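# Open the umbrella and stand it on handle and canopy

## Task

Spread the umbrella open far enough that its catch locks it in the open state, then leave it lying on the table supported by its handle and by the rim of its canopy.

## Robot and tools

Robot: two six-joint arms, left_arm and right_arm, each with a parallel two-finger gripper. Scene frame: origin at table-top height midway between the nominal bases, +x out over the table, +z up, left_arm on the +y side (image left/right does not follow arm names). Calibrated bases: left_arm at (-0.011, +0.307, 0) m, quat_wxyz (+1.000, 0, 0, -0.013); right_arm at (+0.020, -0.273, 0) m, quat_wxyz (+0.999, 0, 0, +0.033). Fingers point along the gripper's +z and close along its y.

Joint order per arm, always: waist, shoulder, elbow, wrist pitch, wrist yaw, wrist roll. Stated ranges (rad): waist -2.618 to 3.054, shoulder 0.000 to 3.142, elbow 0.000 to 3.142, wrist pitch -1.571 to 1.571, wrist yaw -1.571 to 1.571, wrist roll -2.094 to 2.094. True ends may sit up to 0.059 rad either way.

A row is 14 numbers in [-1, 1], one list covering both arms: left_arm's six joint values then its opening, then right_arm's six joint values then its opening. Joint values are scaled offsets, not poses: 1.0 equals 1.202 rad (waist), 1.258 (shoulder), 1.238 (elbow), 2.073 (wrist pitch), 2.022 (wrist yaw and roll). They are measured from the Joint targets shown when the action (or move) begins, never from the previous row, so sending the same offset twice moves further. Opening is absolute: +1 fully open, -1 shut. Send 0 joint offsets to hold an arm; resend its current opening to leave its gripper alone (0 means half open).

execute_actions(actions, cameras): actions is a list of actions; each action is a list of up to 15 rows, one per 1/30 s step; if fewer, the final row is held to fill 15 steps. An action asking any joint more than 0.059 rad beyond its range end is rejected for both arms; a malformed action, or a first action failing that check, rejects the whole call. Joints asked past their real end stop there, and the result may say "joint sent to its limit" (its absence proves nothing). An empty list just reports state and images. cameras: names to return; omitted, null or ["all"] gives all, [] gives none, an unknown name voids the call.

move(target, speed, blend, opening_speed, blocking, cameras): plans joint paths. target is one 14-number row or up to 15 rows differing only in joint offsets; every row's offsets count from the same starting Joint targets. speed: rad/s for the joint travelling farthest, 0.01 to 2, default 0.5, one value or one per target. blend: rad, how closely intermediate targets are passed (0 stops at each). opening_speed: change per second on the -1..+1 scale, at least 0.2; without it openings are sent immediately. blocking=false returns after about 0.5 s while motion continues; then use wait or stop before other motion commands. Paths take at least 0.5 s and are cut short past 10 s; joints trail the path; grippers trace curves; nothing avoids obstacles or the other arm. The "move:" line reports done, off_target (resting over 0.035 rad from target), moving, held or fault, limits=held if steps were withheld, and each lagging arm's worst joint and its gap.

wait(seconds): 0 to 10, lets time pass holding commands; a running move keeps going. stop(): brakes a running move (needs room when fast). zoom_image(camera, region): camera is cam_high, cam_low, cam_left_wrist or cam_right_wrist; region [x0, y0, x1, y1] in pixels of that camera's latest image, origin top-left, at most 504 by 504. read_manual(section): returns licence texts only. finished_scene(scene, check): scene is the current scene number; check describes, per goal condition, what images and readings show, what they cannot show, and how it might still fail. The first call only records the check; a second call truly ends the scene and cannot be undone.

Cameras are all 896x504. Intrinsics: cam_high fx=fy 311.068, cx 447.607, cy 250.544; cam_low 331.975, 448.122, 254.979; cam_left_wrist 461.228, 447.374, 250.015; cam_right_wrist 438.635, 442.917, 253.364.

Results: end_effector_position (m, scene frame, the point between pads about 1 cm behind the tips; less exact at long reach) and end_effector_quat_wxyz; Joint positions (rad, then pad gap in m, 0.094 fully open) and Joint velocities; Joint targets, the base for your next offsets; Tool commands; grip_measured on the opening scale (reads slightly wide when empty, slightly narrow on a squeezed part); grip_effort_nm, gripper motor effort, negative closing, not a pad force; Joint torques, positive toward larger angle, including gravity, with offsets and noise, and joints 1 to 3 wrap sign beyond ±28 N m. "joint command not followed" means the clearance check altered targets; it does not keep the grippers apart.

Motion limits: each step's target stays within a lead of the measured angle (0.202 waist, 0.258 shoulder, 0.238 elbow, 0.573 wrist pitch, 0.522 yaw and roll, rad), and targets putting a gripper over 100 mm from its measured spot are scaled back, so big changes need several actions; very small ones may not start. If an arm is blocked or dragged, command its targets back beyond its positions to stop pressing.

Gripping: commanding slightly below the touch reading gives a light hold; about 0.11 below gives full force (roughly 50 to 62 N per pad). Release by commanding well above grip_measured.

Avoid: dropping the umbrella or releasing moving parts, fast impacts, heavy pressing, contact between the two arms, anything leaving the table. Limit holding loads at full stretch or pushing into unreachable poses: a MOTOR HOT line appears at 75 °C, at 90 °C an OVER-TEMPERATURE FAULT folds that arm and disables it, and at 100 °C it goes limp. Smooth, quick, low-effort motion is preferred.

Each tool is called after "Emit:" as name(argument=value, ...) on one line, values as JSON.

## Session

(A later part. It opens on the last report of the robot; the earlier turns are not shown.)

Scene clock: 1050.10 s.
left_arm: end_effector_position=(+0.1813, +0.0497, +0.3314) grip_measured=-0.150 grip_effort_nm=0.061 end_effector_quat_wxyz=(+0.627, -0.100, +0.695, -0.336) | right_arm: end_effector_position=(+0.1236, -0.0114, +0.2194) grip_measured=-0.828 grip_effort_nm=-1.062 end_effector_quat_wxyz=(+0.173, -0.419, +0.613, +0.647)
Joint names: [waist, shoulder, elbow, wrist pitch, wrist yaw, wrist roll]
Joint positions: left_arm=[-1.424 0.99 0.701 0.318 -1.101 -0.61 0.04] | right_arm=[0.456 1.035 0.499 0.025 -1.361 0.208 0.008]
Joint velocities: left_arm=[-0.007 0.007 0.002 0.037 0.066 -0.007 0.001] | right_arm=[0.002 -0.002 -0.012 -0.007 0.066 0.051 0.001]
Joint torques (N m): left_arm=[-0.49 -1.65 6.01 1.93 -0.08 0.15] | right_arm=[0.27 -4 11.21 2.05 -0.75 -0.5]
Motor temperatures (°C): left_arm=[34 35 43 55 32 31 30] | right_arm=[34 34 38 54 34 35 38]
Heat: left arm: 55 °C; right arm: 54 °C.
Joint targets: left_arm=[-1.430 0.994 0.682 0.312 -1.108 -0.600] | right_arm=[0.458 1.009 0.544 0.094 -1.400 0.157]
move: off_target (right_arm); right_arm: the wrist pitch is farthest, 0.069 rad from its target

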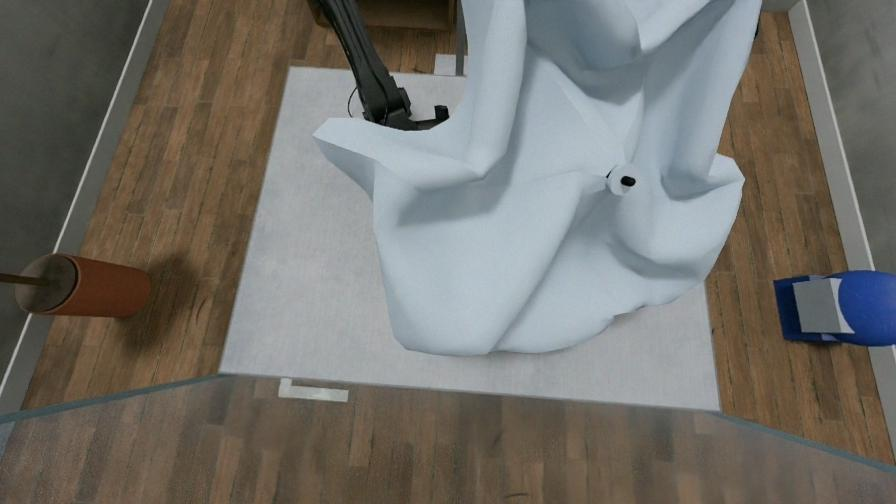

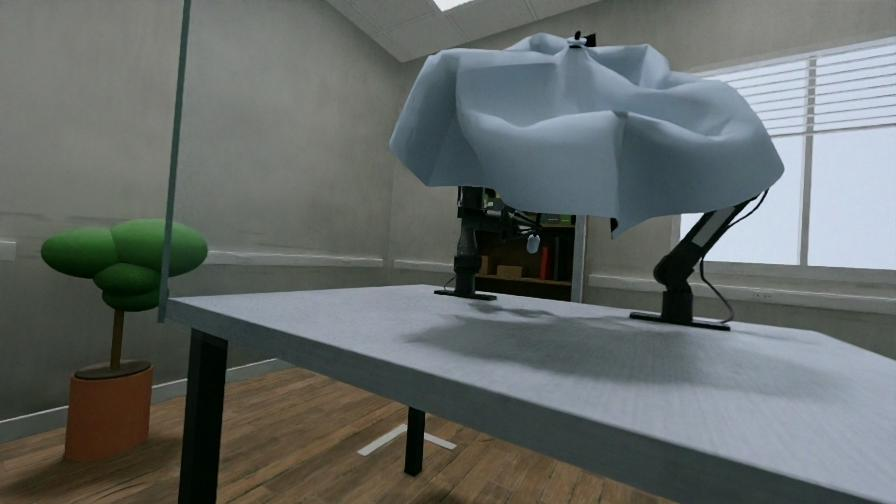

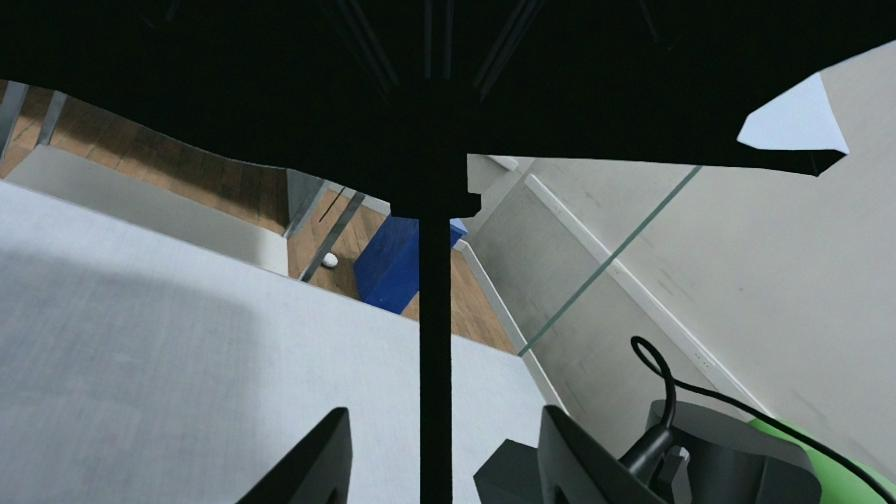

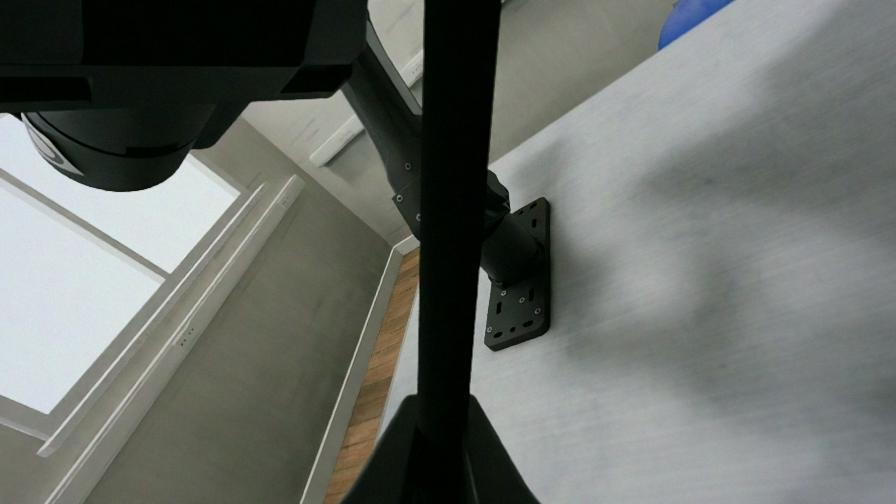

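Emit:
zoom_image(camera="cam_left_wrist", region=[360, 120, 520, 280])

Emit:
zoom_image(camera="cam_left_wrist", region=[300, 344, 600, 504])

Scaled by 3.150 from the camera's 896x504 image, which has a finer 1280x720 frame.

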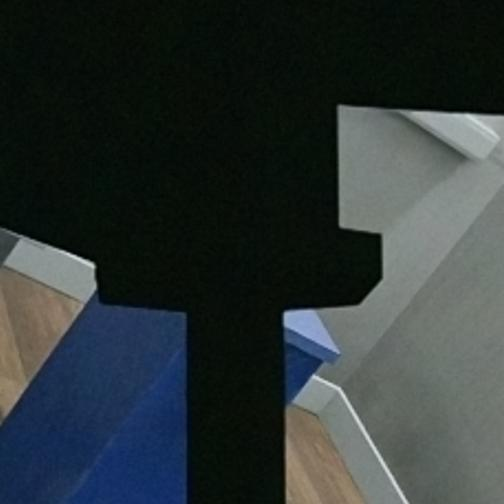

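Scaled by 1.680 from the camera's 896x504 image, which has a finer 1280x720 frame.

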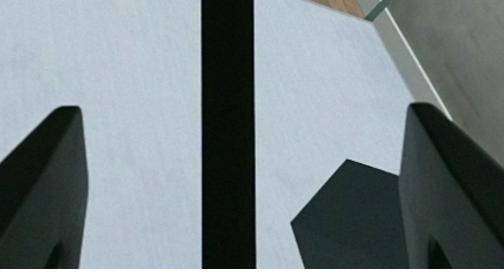

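Emit:
move(target=[0.1797, 0.1169, 0.0468, 0.0289, 0.1068, 0, -0.149, 0, 0, 0, 0, 0, 0, -1], speed=0.25, cameras=["cam_left_wrist", "cam_right_wrist"])

Scene clock: 1073.13 s.
left_arm: end_effector_position=(+0.2296, +0.0313, +0.3038) grip_measured=-0.150 grip_effort_nm=0.056 end_effector_quat_wxyz=(+0.624, -0.081, +0.713, -0.310) | right_arm: end_effector_position=(+0.1236, -0.0114, +0.2194) grip_measured=-0.828 grip_effort_nm=-1.067 end_effector_quat_wxyz=(+0.173, -0.419, +0.613, +0.647)
Joint names: [waist, shoulder, elbow, wrist pitch, wrist yaw, wrist roll]
Joint positions: left_arm=[-1.221 1.134 0.711 0.377 -0.898 -0.61 0.04] | right_arm=[0.456 1.035 0.499 0.025 -1.361 0.208 0.008]
Joint velocities: left_arm=[0.002 -0.002 0.012 -0.007 0.051 -0.022 0] | right_arm=[-0.012 -0.002 -0.012 -0.081 0.007 -0.066 0]
Joint torques (N m): left_arm=[0.54 -2.5 9.89 2.11 -0.03 0.15] | right_arm=[0.31 -4 11.25 2.03 -0.74 -0.49]
Motor temperatures (°C): left_arm=[34 35 42 52 32 31 30] | right_arm=[34 34 38 53 34 35 38]
Heat: left arm: 52 °C; right arm: 53 °C.
Joint targets: left_arm=[-1.215 1.141 0.740 0.372 -0.892 -0.600] | right_arm=[0.458 1.009 0.544 0.094 -1.400 0.157]
move: off_target (right_arm); right_arm: the wrist pitch is farthest, 0.069 rad from its target
Images, in order (width x height): cam_left_wrist 896x504, cam_right_wrist 896x504.

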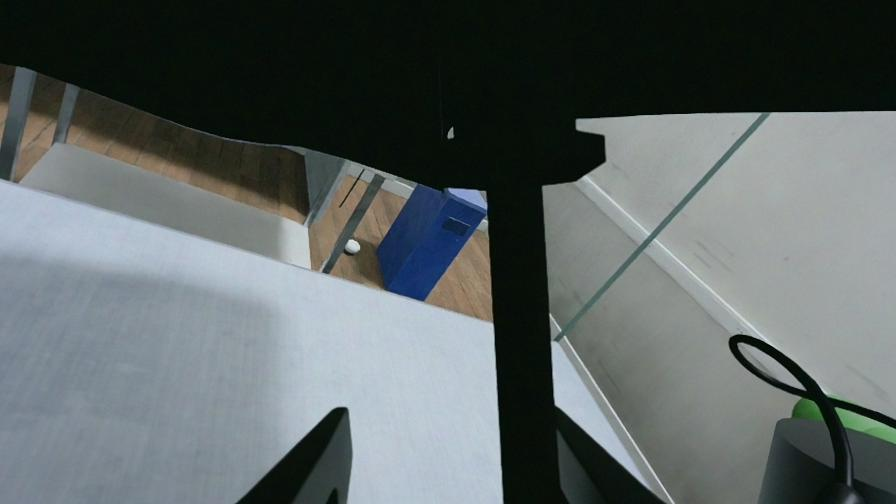

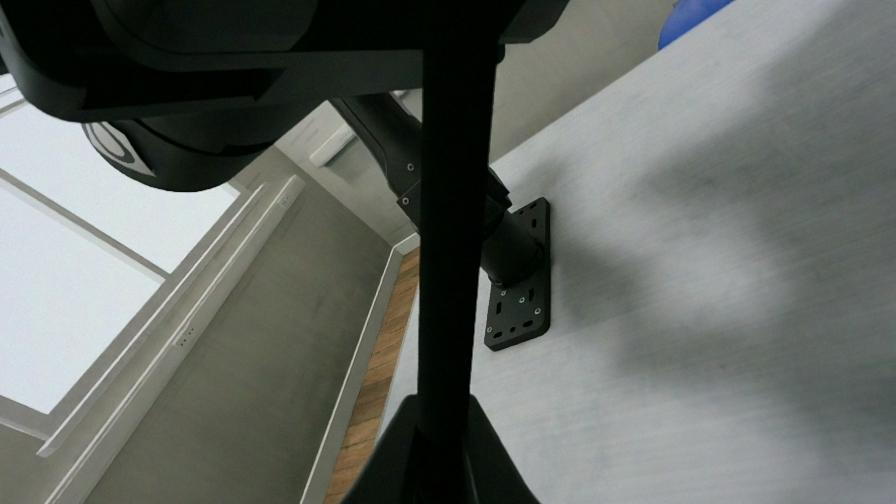

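Emit:
move(target=[0, 0.002, 0.0388, 0.001, 0, 0, -0.149, 0, 0, 0, 0, 0, 0, -1], speed=0.3, cameras=["cam_left_wrist"])

Scene clock: 1080.40 s.
left_arm: end_effector_position=(+0.2303, +0.0291, +0.3266) grip_measured=-0.150 grip_effort_nm=0.061 end_effector_quat_wxyz=(+0.628, -0.094, +0.698, -0.330) | right_arm: end_effector_position=(+0.1236, -0.0114, +0.2194) grip_measured=-0.828 grip_effort_nm=-1.053 end_effector_quat_wxyz=(+0.173, -0.419, +0.613, +0.647)
Joint names: [waist, shoulder, elbow, wrist pitch, wrist yaw, wrist roll]
Joint positions: left_arm=[-1.221 1.134 0.762 0.382 -0.897 -0.61 0.04] | right_arm=[0.456 1.035 0.499 0.025 -1.361 0.208 0.008]
Joint velocities: left_arm=[-0.007 -0.002 0.007 -0.022 0.022 -0.051 0] | right_arm=[-0.022 0.002 -0.012 -0.037 -0.007 -0.007 -0.001]
Joint torques (N m): left_arm=[0.55 -2.35 9.73 2.03 0.02 0.14] | right_arm=[0.27 -3.99 11.25 2.03 -0.75 -0.49]
Motor temperatures (°C): left_arm=[34 35 43 52 32 31 30] | right_arm=[34 34 39 53 34 35 38]
Heat: left arm: 52 °C; right arm: 53 °C.
Joint targets: left_arm=[-1.215 1.143 0.788 0.374 -0.892 -0.600] | right_arm=[0.458 1.009 0.544 0.094 -1.400 0.157]
move: off_target (right_arm); right_arm: the wrist pitch is farthest, 0.069 rad from its target
Images, in order (width x height): cam_left_wrist 896x504.

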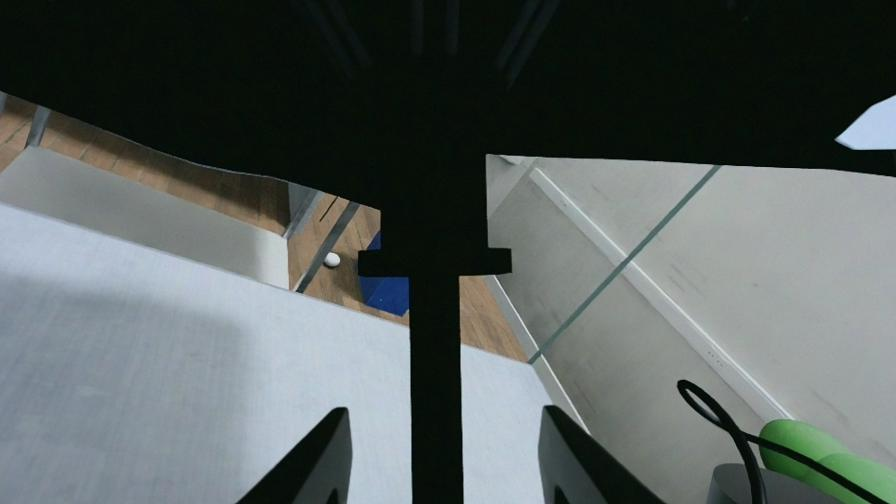

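Emit:
move(target=[-0.0657, 0.1129, 0.0727, 0.0203, -0.1518, 0.0643, -0.149, 0, 0, 0, 0, 0, 0, -1], speed=0.3, cameras=["cam_left_wrist", "cam_right_wrist"])

Scene clock: 1098.77 s.
left_arm: end_effector_position=(+0.2338, +0.0327, +0.3241) grip_measured=-0.150 grip_effort_nm=0.061 end_effector_quat_wxyz=(+0.675, -0.125, +0.697, -0.207) | right_arm: end_effector_position=(+0.1236, -0.0114, +0.2194) grip_measured=-0.828 grip_effort_nm=-1.067 end_effector_quat_wxyz=(+0.173, -0.419, +0.613, +0.647)
Joint names: [waist, shoulder, elbow, wrist pitch, wrist yaw, wrist roll]
Joint positions: left_arm=[-1.286 1.275 0.85 0.421 -1.192 -0.479 0.04] | right_arm=[0.456 1.035 0.499 0.025 -1.361 0.208 0.008]
Joint velocities: left_arm=[0.002 -0.007 0.002 -0.022 -0.051 0.022 0] | right_arm=[-0.022 -0.002 -0.017 0.022 -0.037 -0.007 -0.001]
Joint torques (N m): left_arm=[-0.58 -3.23 9.7 1.86 -0.08 0.14] | right_arm=[0.28 -3.97 11.23 2.05 -0.75 -0.47]
Motor temperatures (°C): left_arm=[34 35 43 51 32 31 30] | right_arm=[34 34 39 53 34 35 38]
Heat: left arm: 51 °C; right arm: 53 °C.
Joint targets: left_arm=[-1.293 1.285 0.878 0.416 -1.199 -0.470] | right_arm=[0.458 1.009 0.544 0.094 -1.400 0.157]
move: off_target (right_arm); right_arm: the wrist pitch is farthest, 0.069 rad from its target
Images, in order (width x height): cam_left_wrist 896x504, cam_right_wrist 896x504.

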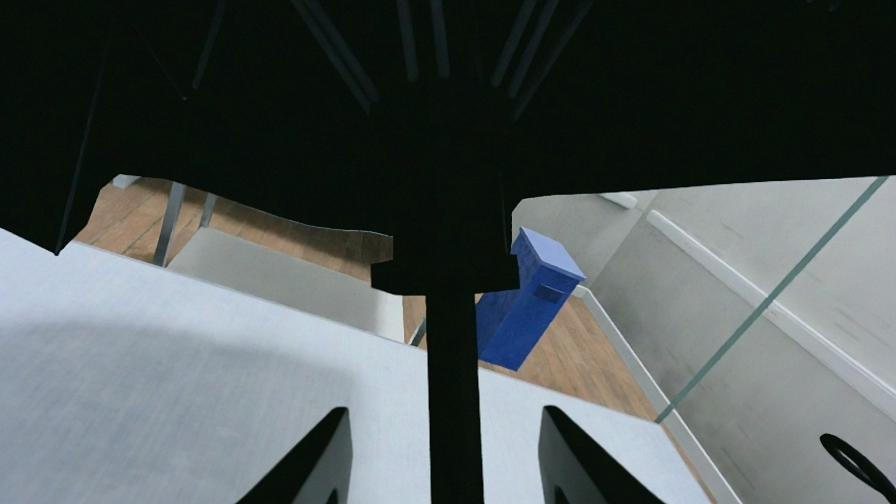

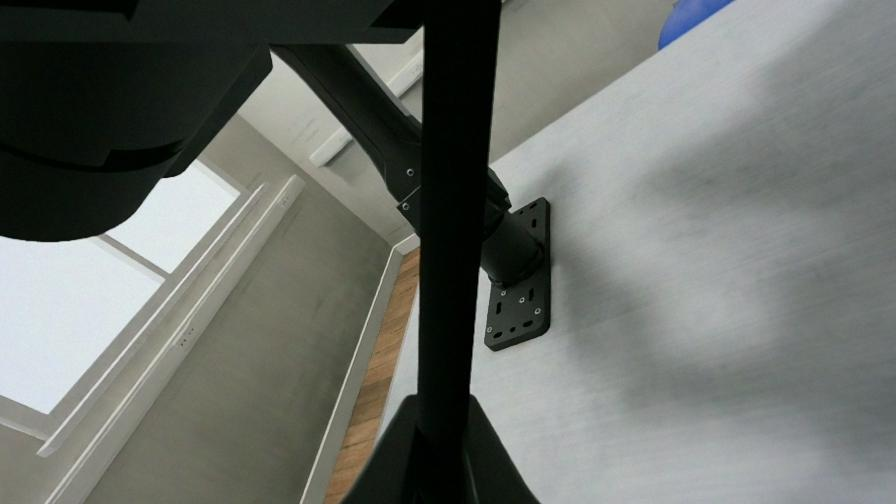

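Emit:
move(target=[-0.03, 0.1359, 0.1074, 0.0183, -0.138, 0.0925, -0.149, 0, 0, 0, 0, 0, 0, -1], speed=0.3, cameras=["cam_left_wrist", "cam_right_wrist", "cam_low"])

Scene clock: 1103.00 s.
left_arm: end_effector_position=(+0.2337, +0.0330, +0.3253) grip_measured=-0.150 grip_effort_nm=0.061 end_effector_quat_wxyz=(+0.705, -0.145, +0.692, -0.059) | right_arm: end_effector_position=(+0.1236, -0.0114, +0.2194) grip_measured=-0.828 grip_effort_nm=-1.067 end_effector_quat_wxyz=(+0.173, -0.419, +0.613, +0.647)
Joint names: [waist, shoulder, elbow, wrist pitch, wrist yaw, wrist roll]
Joint positions: left_arm=[-1.322 1.443 0.983 0.459 -1.471 -0.291 0.04] | right_arm=[0.456 1.035 0.499 0.025 -1.361 0.208 0.008]
Joint velocities: left_arm=[-0.007 -0.017 -0.007 -0.037 -0.066 -0.051 0] | right_arm=[0.007 -0.012 -0.007 -0.022 0.022 -0.022 0.001]
Joint torques (N m): left_arm=[-0.61 -4.23 9.42 1.65 -0.11 0.1] | right_arm=[0.32 -3.99 11.23 2.04 -0.75 -0.5]
Motor temperatures (°C): left_arm=[34 35 44 51 32 31 30] | right_arm=[34 34 39 53 34 35 38]
Heat: left arm: 51 °C; right arm: 53 °C.
Joint targets: left_arm=[-1.330 1.456 1.011 0.454 -1.478 -0.283] | right_arm=[0.458 1.009 0.544 0.094 -1.400 0.157]
move: off_target (right_arm); right_arm: the wrist pitch is farthest, 0.069 rad from its target
Images, in order (width x height): cam_low 896x504, cam_left_wrist 896x504, cam_right_wrist 896x504.

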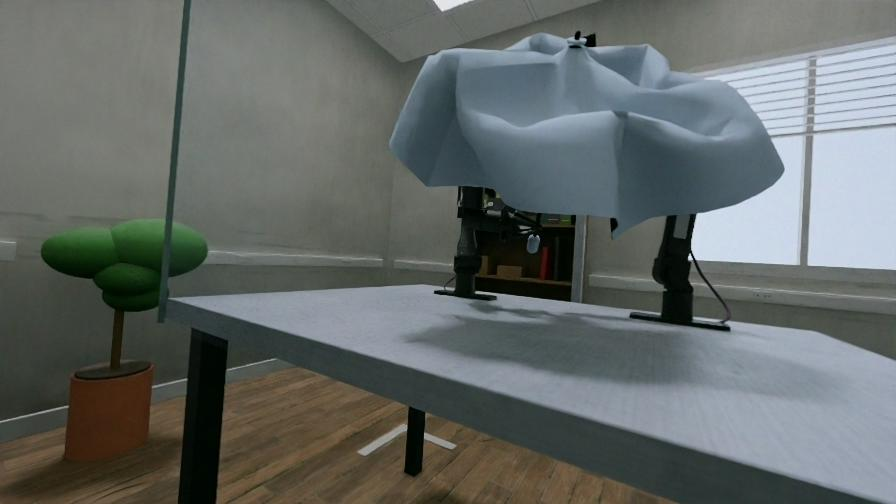

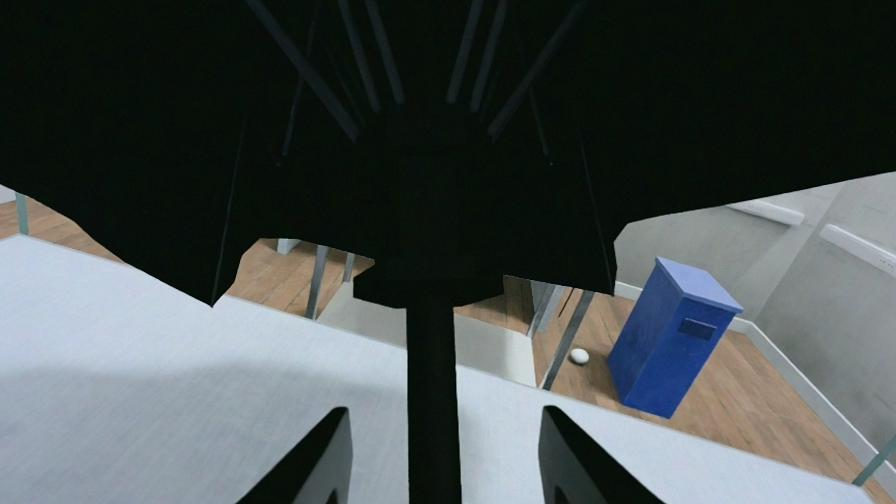

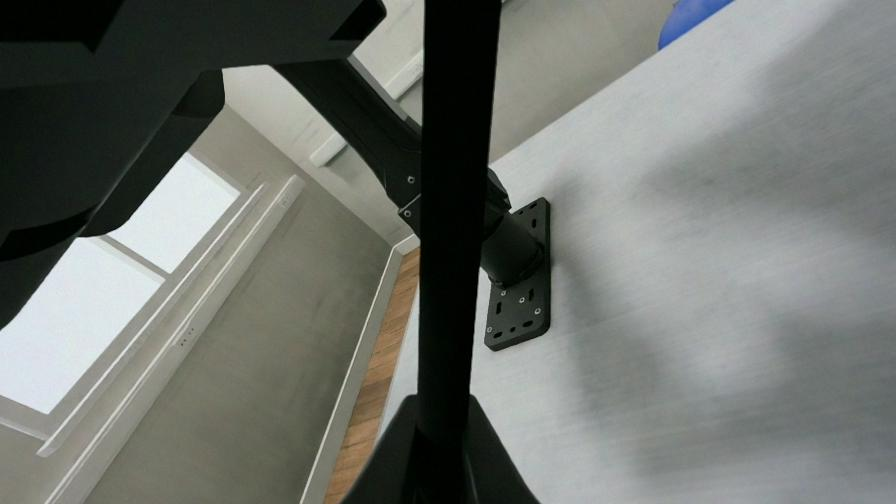

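Emit:
zoom_image(camera="cam_left_wrist", region=[340, 240, 520, 360])

Emit:
zoom_image(camera="cam_left_wrist", region=[340, 384, 520, 504])

Scaled by 2.800 from the camera's 896x504 image, which has a finer 1280x720 frame.

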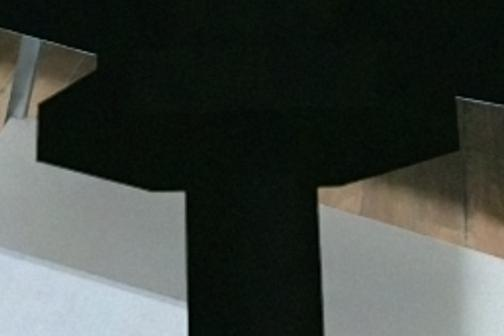

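Scaled by 2.800 from the camera's 896x504 image, which has a finer 1280x720 frame.

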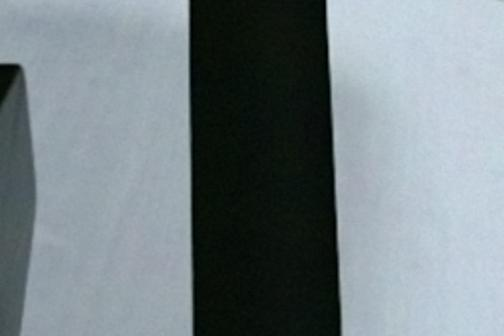

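Emit:
move(target=[0, -0.0103, 0, -0.0058, 0, 0, -0.66, 0, 0, 0, 0, 0, 0, -1], speed=0.3, opening_speed=0.8, cameras=["cam_left_wrist"])

Scene clock: 1141.70 s.
left_arm: end_effector_position=(+0.2337, +0.0332, +0.3253) grip_measured=-0.659 grip_effort_nm=-0.076 end_effector_quat_wxyz=(+0.705, -0.145, +0.692, -0.059) | right_arm: end_effector_position=(+0.1236, -0.0114, +0.2194) grip_measured=-0.828 grip_effort_nm=-1.057 end_effector_quat_wxyz=(+0.173, -0.419, +0.613, +0.647)
Joint names: [waist, shoulder, elbow, wrist pitch, wrist yaw, wrist roll]
Joint positions: left_arm=[-1.322 1.443 0.983 0.459 -1.472 -0.29 0.016] | right_arm=[0.456 1.035 0.499 0.025 -1.361 0.208 0.008]
Joint velocities: left_arm=[-0.012 -0.017 -0.027 -0.022 -0.037 0.007 -0.001] | right_arm=[-0.002 -0.002 -0.002 0.022 0.051 -0.007 0]
Joint torques (N m): left_arm=[-0.58 -5.12 9.44 1.53 -0.1 0.12] | right_arm=[0.28 -3.97 11.21 2.05 -0.74 -0.5]
Motor temperatures (°C): left_arm=[34 35 46 49 32 31 30] | right_arm=[34 34 39 53 34 35 38]
Heat: left arm: 49 °C; right arm: 53 °C.
Joint targets: left_arm=[-1.330 1.443 1.011 0.442 -1.478 -0.283] | right_arm=[0.458 1.009 0.544 0.094 -1.400 0.157]
move: off_target (right_arm); right_arm: the wrist pitch is farthest, 0.069 rad from its target
Images, in order (width x height): cam_left_wrist 896x504.

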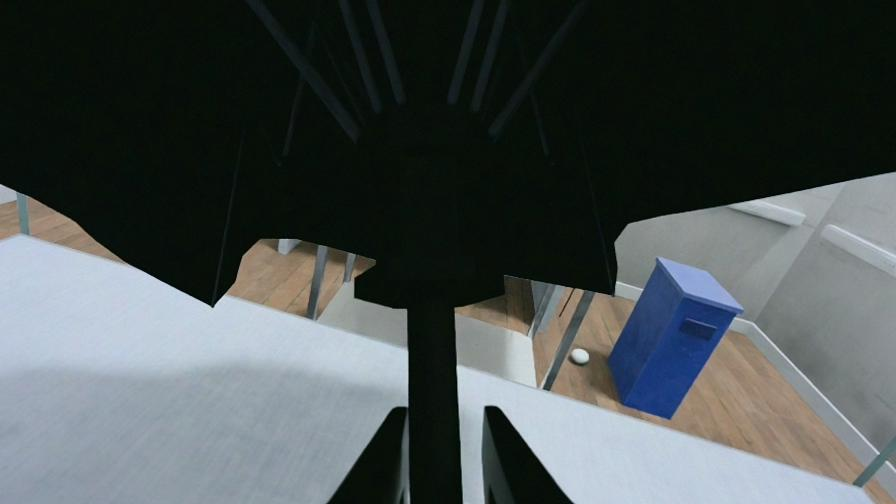

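Emit:
move(target=[0.01, 0, -0.014, 0, 0, 0, -0.66, 0, 0, 0, 0, 0, 0, -1], speed=0.3, cameras=[])

Scene clock: 1152.97 s.
left_arm: end_effector_position=(+0.2337, +0.0332, +0.3253) grip_measured=-0.659 grip_effort_nm=-0.081 end_effector_quat_wxyz=(+0.705, -0.145, +0.692, -0.059) | right_arm: end_effector_position=(+0.1236, -0.0114, +0.2194) grip_measured=-0.828 grip_effort_nm=-1.062 end_effector_quat_wxyz=(+0.173, -0.419, +0.613, +0.647)
Joint names: [waist, shoulder, elbow, wrist pitch, wrist yaw, wrist roll]
Joint positions: left_arm=[-1.322 1.443 0.983 0.459 -1.472 -0.29 0.016] | right_arm=[0.456 1.035 0.499 0.025 -1.361 0.208 0.008]
Joint velocities: left_arm=[-0.022 -0.012 -0.002 -0.022 0.022 -0.007 0] | right_arm=[0.002 0.012 -0.017 -0.037 0.007 -0.051 -0.001]
Joint torques (N m): left_arm=[0.43 -5.14 7.99 1.53 -0.1 0.13] | right_arm=[0.28 -4 11.23 2.03 -0.75 -0.49]
Motor temperatures (°C): left_arm=[34 35 46 49 32 31 30] | right_arm=[34 34 39 53 34 35 38]
Heat: left arm: 49 °C; right arm: 53 °C.
Joint targets: left_arm=[-1.318 1.443 0.993 0.442 -1.478 -0.283] | right_arm=[0.458 1.009 0.544 0.094 -1.400 0.157]
move: off_target (right_arm); right_arm: the wrist pitch is farthest, 0.069 rad from its target
No camera images: "cameras" was empty.

Emit:
move(target=[0.0524, -0.0715, 0.0485, -0.0579, -0.0045, -0.002, -0.1, 0.0474, 0.1335, 0.1551, -0.0188, -0.0218, 0, -1], speed=0.2, cameras=["cam_high", "cam_left_wrist", "cam_right_wrist"])

Scene clock: 1335.80 s.
left_arm: end_effector_position=(+0.2456, +0.0641, +0.3524) grip_measured=-0.101 grip_effort_nm=0.061 end_effector_quat_wxyz=(+0.706, -0.172, +0.686, -0.036) | right_arm: end_effector_position=(+0.1347, +0.0121, +0.2544) grip_measured=-0.828 grip_effort_nm=-1.067 end_effector_quat_wxyz=(+0.158, -0.451, +0.578, +0.662)
Joint names: [waist, shoulder, elbow, wrist pitch, wrist yaw, wrist roll]
Joint positions: left_arm=[-1.261 1.37 1.029 0.348 -1.481 -0.29 0.042] | right_arm=[0.51 1.176 0.685 0.018 -1.406 0.206 0.008]
Joint velocities: left_arm=[-0.012 0.012 -0.007 -0.037 -0.007 -0.007 0.001] | right_arm=[-0.017 0.002 0.002 -0.066 0.007 0.037 0]
Joint torques (N m): left_arm=[0.66 -5.85 9.33 1.44 -0.09 0.08] | right_arm=[0.58 -2.95 11.81 1.73 -0.73 -0.45]
Motor temperatures (°C): left_arm=[34 36 45 44 32 31 30] | right_arm=[34 34 40 53 34 35 38]
Heat: left arm: 45 °C; right arm: 53 °C.
Joint targets: left_arm=[-1.254 1.353 1.054 0.322 -1.487 -0.287] | right_arm=[0.515 1.177 0.735 0.055 -1.444 0.157]
move: off_target (right_arm); right_arm: the elbow is farthest, 0.051 rad from its target
Images, in order (width x height): cam_high 896x504, cam_left_wrist 896x504, cam_right_wrist 896x504.

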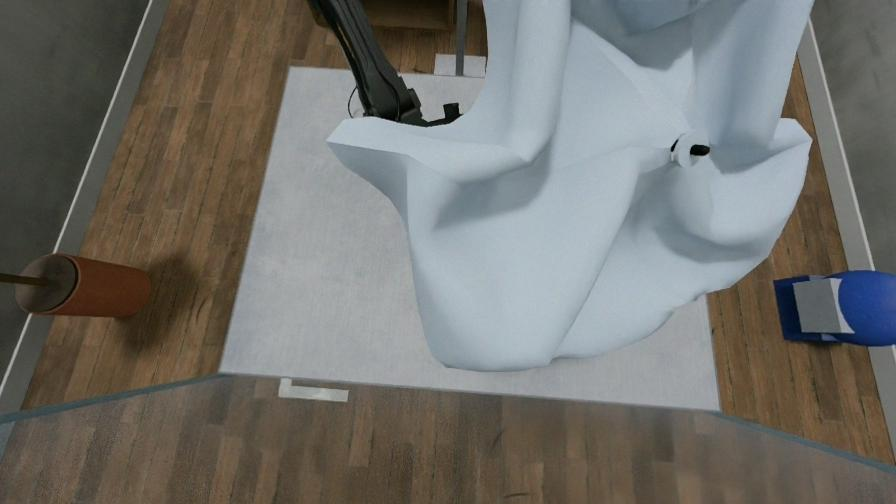

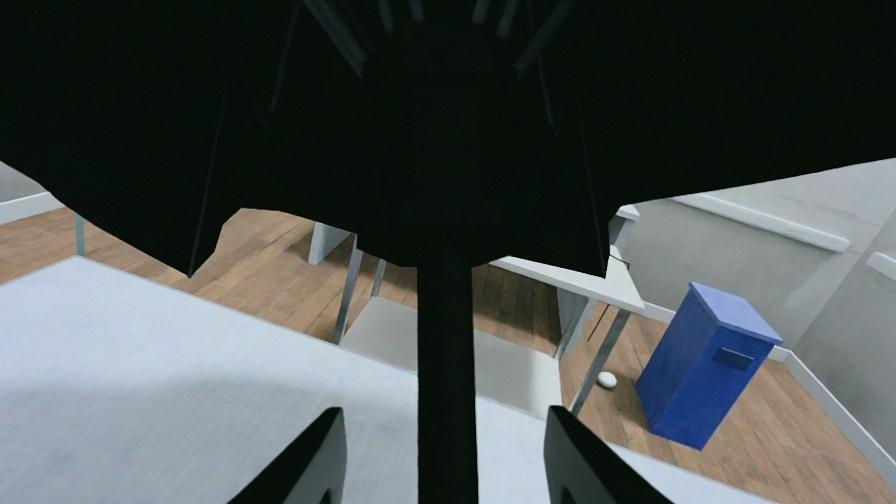

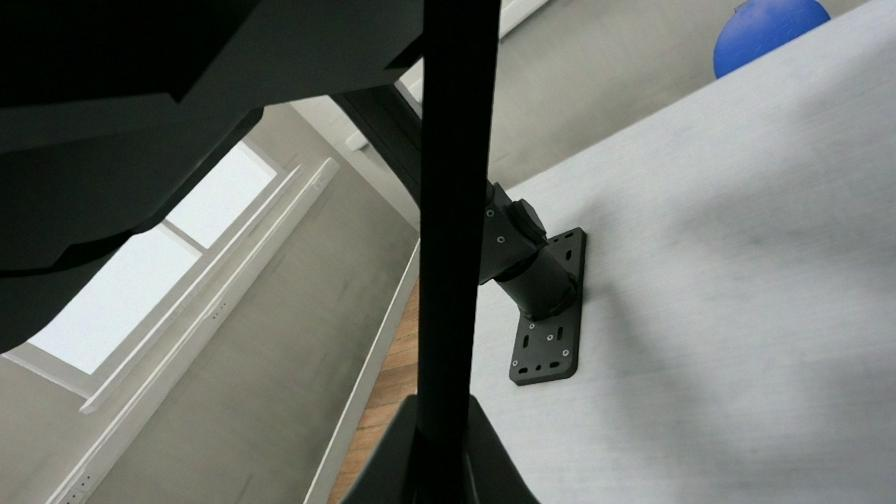

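Emit:
execute_actions(actions=[], cameras=["cam_left_wrist", "cam_high"])

Scene clock: 1350.43 s.
left_arm: end_effector_position=(+0.2456, +0.0641, +0.3523) grip_measured=-0.101 grip_effort_nm=0.056 end_effector_quat_wxyz=(+0.706, -0.172, +0.686, -0.036) | right_arm: end_effector_position=(+0.1347, +0.0121, +0.2544) grip_measured=-0.828 grip_effort_nm=-1.067 end_effector_quat_wxyz=(+0.158, -0.451, +0.578, +0.662)
Joint names: [waist, shoulder, elbow, wrist pitch, wrist yaw, wrist roll]
Joint positions: left_arm=[-1.261 1.37 1.029 0.347 -1.481 -0.29 0.042] | right_arm=[0.51 1.176 0.685 0.017 -1.406 0.206 0.008]
Joint velocities: left_arm=[-0.027 0.007 -0.002 -0.022 0.022 0.022 0] | right_arm=[-0.002 0.002 0.002 -0.022 -0.037 -0.022 0.001]
Joint torques (N m): left_arm=[0.64 -5.86 9.32 1.44 -0.09 0.08] | right_arm=[0.57 -2.91 11.77 1.75 -0.72 -0.47]
Motor temperatures (°C): left_arm=[34 36 46 43 32 31 30] | right_arm=[34 34 40 50 34 35 38]
Heat: left arm: 46 °C; right arm: 50 °C.
Joint targets: left_arm=[-1.254 1.353 1.054 0.322 -1.487 -0.287] | right_arm=[0.515 1.177 0.735 0.055 -1.444 0.157]
Tool commands: left_gripper/opening=-0.1 right_gripper/opening=-1.0
Images, in order (width x height): cam_high 896x504, cam_left_wrist 896x504.

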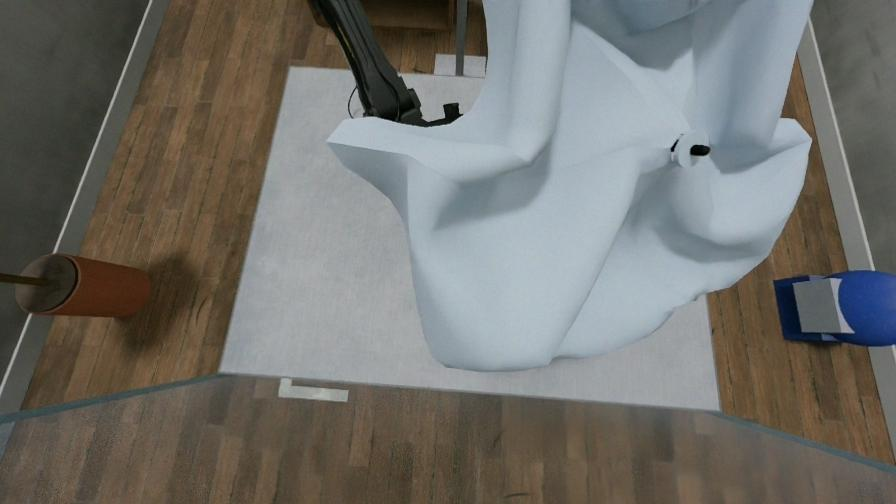

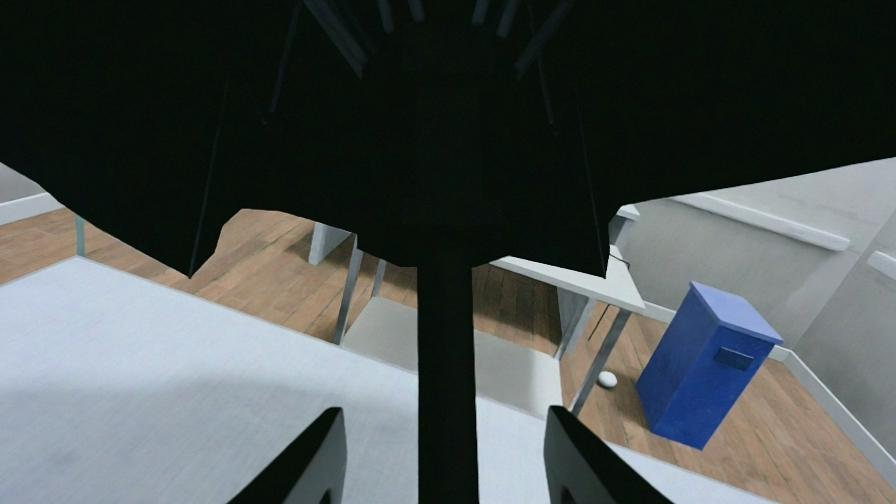

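Emit:
move(target=[0.04409, -0.0620, 0.03393, -0.05789, -0.00495, -0.00247, -0.1, 0.04825, 0.11685, 0.15145, -0.0193, -0.02127, 0, -1], speed=0.2, cameras=["cam_left_wrist", "cam_right_wrist"])

Scene clock: 1355.90 s.
left_arm: end_effector_position=(+0.2513, +0.0976, +0.3779) grip_measured=-0.101 grip_effort_nm=0.056 end_effector_quat_wxyz=(+0.707, -0.194, +0.680, -0.015) | right_arm: end_effector_position=(+0.1432, +0.0382, +0.2808) grip_measured=-0.828 grip_effort_nm=-1.067 end_effector_quat_wxyz=(+0.128, -0.475, +0.550, +0.675)
Joint names: [waist, shoulder, elbow, wrist pitch, wrist yaw, wrist roll]
Joint positions: left_arm=[-1.209 1.291 1.07 0.228 -1.491 -0.29 0.042] | right_arm=[0.568 1.32 0.873 -0.02 -1.449 0.205 0.008]
Joint velocities: left_arm=[-0.002 -0.002 -0.002 -0.022 0.022 0.037 -0.001] | right_arm=[0.002 -0.012 -0.007 -0.051 0.037 -0.081 0]
Joint torques (N m): left_arm=[0.66 -5.14 9.39 1.42 -0.09 0.02] | right_arm=[0.55 -3.9 11.82 1.68 -0.73 -0.45]
Motor temperatures (°C): left_arm=[34 35 46 43 32 31 30] | right_arm=[34 34 40 50 34 35 38]
Heat: left arm: 46 °C; right arm: 50 °C.
Joint targets: left_arm=[-1.202 1.275 1.096 0.202 -1.497 -0.292] | right_arm=[0.573 1.324 0.923 0.015 -1.487 0.157]
move: off_target (right_arm); right_arm: the elbow is farthest, 0.050 rad from its target
Images, in order (width x height): cam_left_wrist 896x504, cam_right_wrist 896x504.

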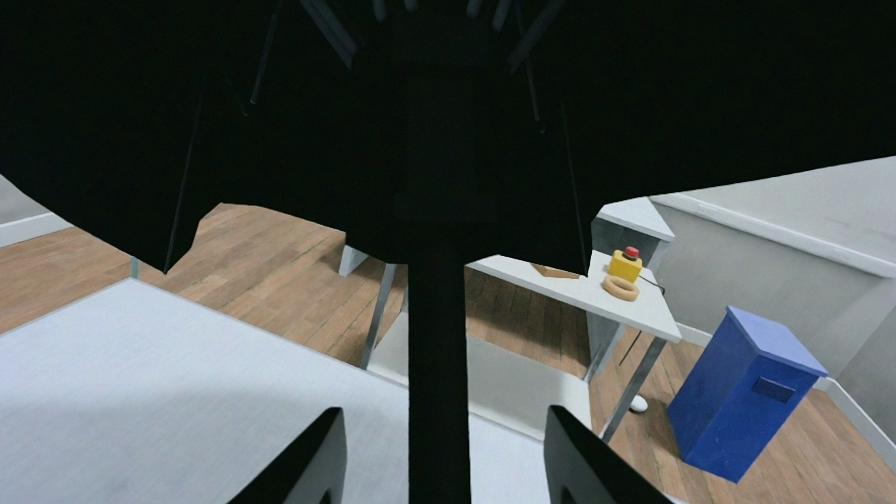

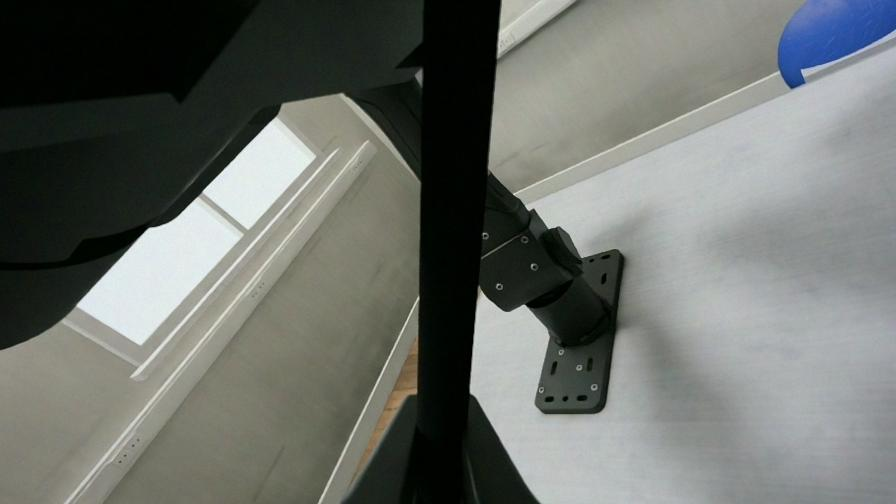

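Emit:
move(target=[0.05158, -0.05644, 0.02585, -0.04993, -0.00445, -0.00297, -0.1, 0.04908, 0.11685, 0.15024, -0.0193, -0.02127, 0, -1], speed=0.2, cameras=["cam_left_wrist", "cam_right_wrist", "cam_high", "cam_low"])

Scene clock: 1359.23 s.
left_arm: end_effector_position=(+0.2555, +0.1342, +0.3981) grip_measured=-0.101 grip_effort_nm=0.061 end_effector_quat_wxyz=(+0.707, -0.219, +0.672, +0.009) | right_arm: end_effector_position=(+0.1496, +0.0666, +0.3010) grip_measured=-0.828 grip_effort_nm=-1.062 end_effector_quat_wxyz=(+0.097, -0.496, +0.522, +0.687)
Joint names: [waist, shoulder, elbow, wrist pitch, wrist yaw, wrist roll]
Joint positions: left_arm=[-1.147 1.219 1.102 0.125 -1.5 -0.294 0.042] | right_arm=[0.627 1.465 1.058 -0.06 -1.49 0.205 0.008]
Joint velocities: left_arm=[0.002 -0.007 -0.002 -0.051 0.007 0.022 0] | right_arm=[-0.007 -0.007 -0.002 0.022 0.007 0.007 0]
Joint torques (N m): left_arm=[0.66 -4.44 9.31 1.42 -0.09 -0.01] | right_arm=[0.54 -4.92 11.89 1.67 -0.74 -0.45]
Motor temperatures (°C): left_arm=[34 35 46 43 32 31 30] | right_arm=[34 34 41 50 34 35 38]
Heat: left arm: 46 °C; right arm: 50 °C.
Joint targets: left_arm=[-1.139 1.204 1.127 0.099 -1.506 -0.298] | right_arm=[0.632 1.471 1.109 -0.025 -1.530 0.157]
move: off_target (right_arm); right_arm: the elbow is farthest, 0.051 rad from its target

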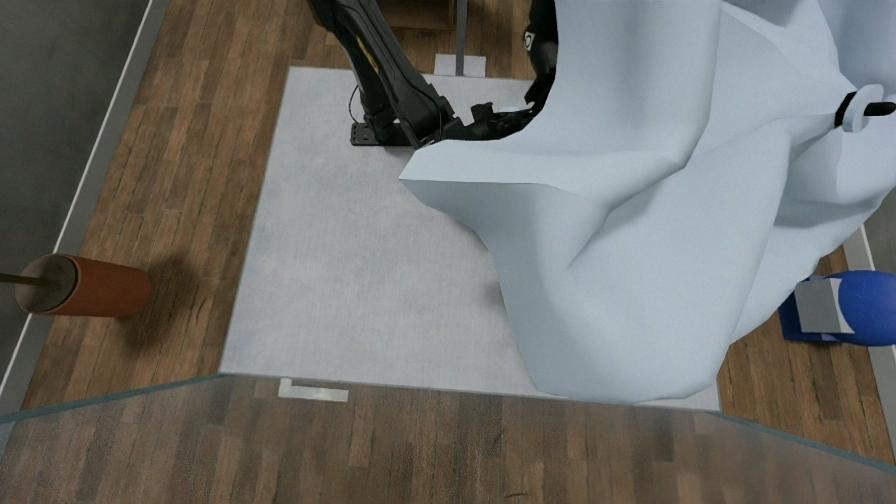

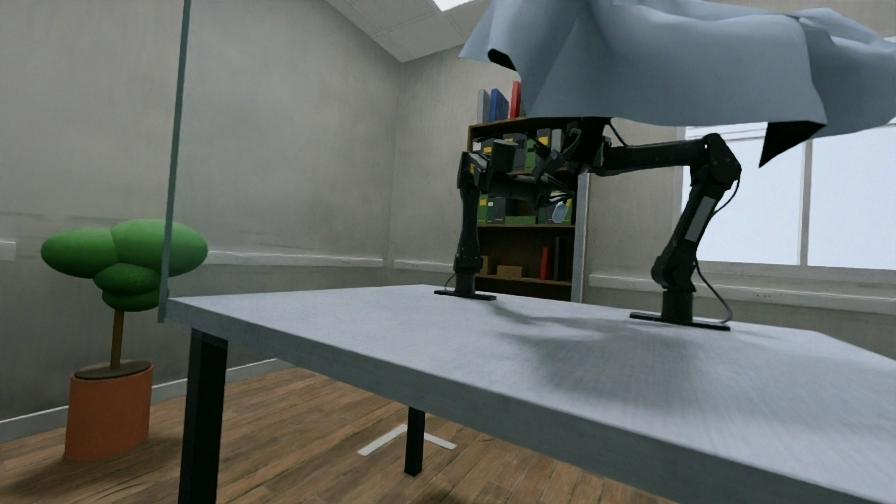

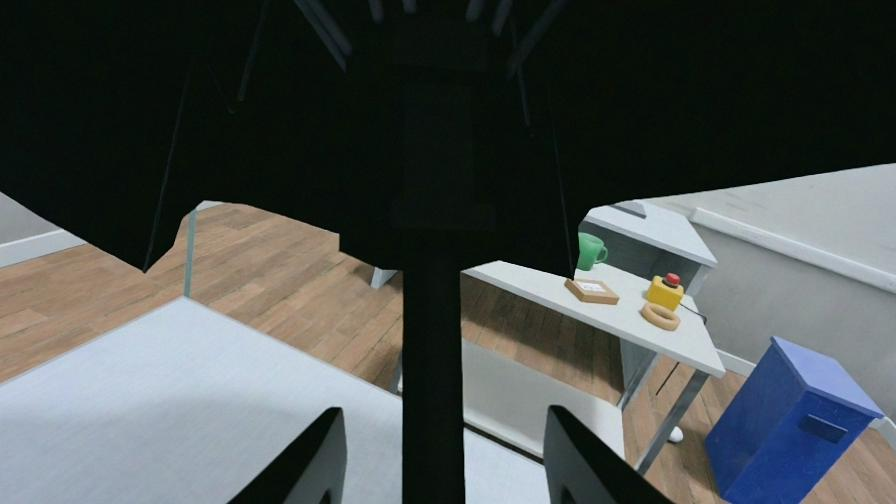

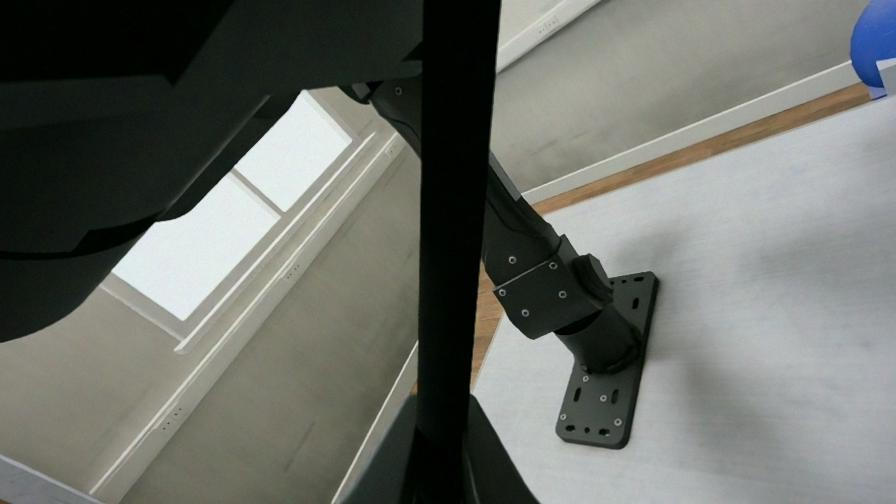

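Emit:
zoom_image(camera="cam_left_wrist", region=[280, 120, 620, 504])

Scaled by 1.312 from the camera's 896x504 image, which has a finer 1280x720 frame.

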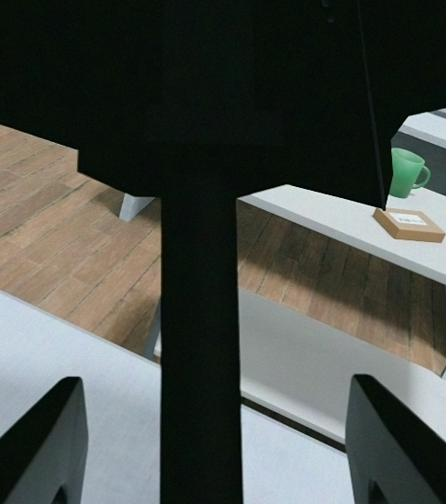

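Emit:
move(target=[-0.0519, -0.03267, -0.0485, -0.00656, 0, 0, -0.1, 0, 0, 0, 0, 0, 0, -1], speed=0.2, cameras=["cam_left_wrist"])

Emit:
zoom_image(camera="cam_left_wrist", region=[280, 120, 620, 504])

Scene clock: 1403.07 s.
left_arm: end_effector_position=(+0.2430, +0.1323, +0.4019) grip_measured=-0.101 grip_effort_nm=0.066 end_effector_quat_wxyz=(+0.708, -0.208, +0.675, -0.012) | right_arm: end_effector_position=(+0.1493, +0.0664, +0.3011) grip_measured=-0.828 grip_effort_nm=-1.062 end_effector_quat_wxyz=(+0.096, -0.496, +0.521, +0.688)
Joint names: [waist, shoulder, elbow, wrist pitch, wrist yaw, wrist roll]
Joint positions: left_arm=[-1.195 1.177 1.087 0.111 -1.501 -0.295 0.042] | right_arm=[0.627 1.465 1.058 -0.06 -1.491 0.205 0.008]
Joint velocities: left_arm=[-0.007 0.002 -0.002 -0.037 -0.007 -0.066 0.001] | right_arm=[0.007 0.027 -0.012 0.007 0.037 0.066 0.001]
Joint torques (N m): left_arm=[-0.58 -4 5.68 1.4 -0.08 0.01] | right_arm=[0.58 -4.94 11.9 1.67 -0.74 -0.47]
Motor temperatures (°C): left_arm=[34 35 46 42 32 31 30] | right_arm=[34 35 44 48 34 35 38]
Heat: left arm: 46 °C; right arm: 48 °C.
Joint targets: left_arm=[-1.202 1.163 1.067 0.085 -1.506 -0.298] | right_arm=[0.632 1.471 1.109 -0.025 -1.530 0.157]
move: off_target (right_arm); right_arm: the elbow is farthest, 0.051 rad from its target
Images, in order (width x height): cam_left_wrist 896x504.

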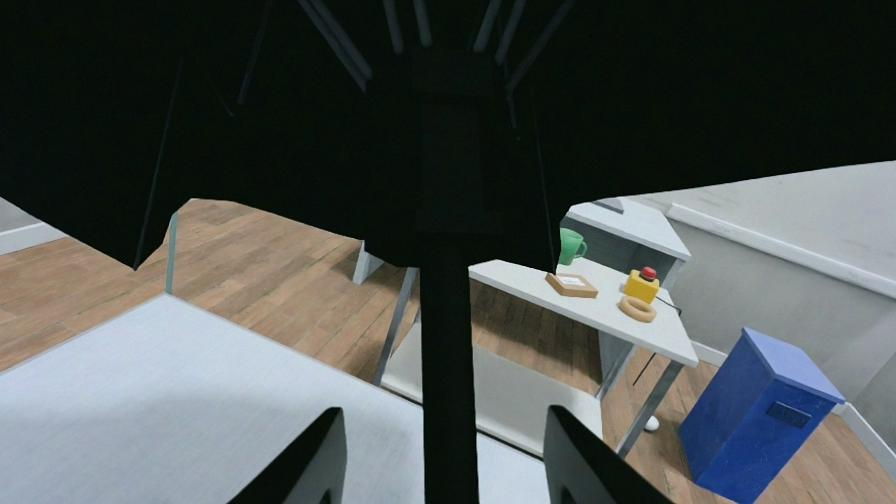

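Scaled by 1.312 from the camera's 896x504 image, which has a finer 1280x720 frame.

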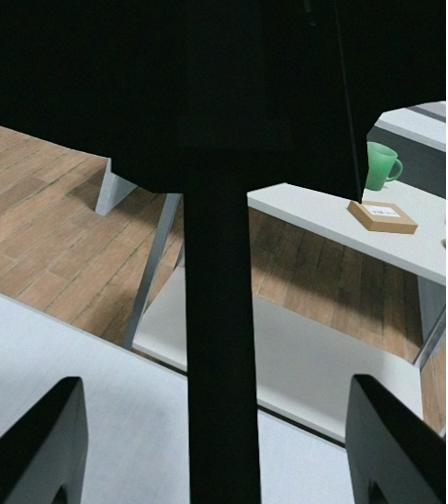

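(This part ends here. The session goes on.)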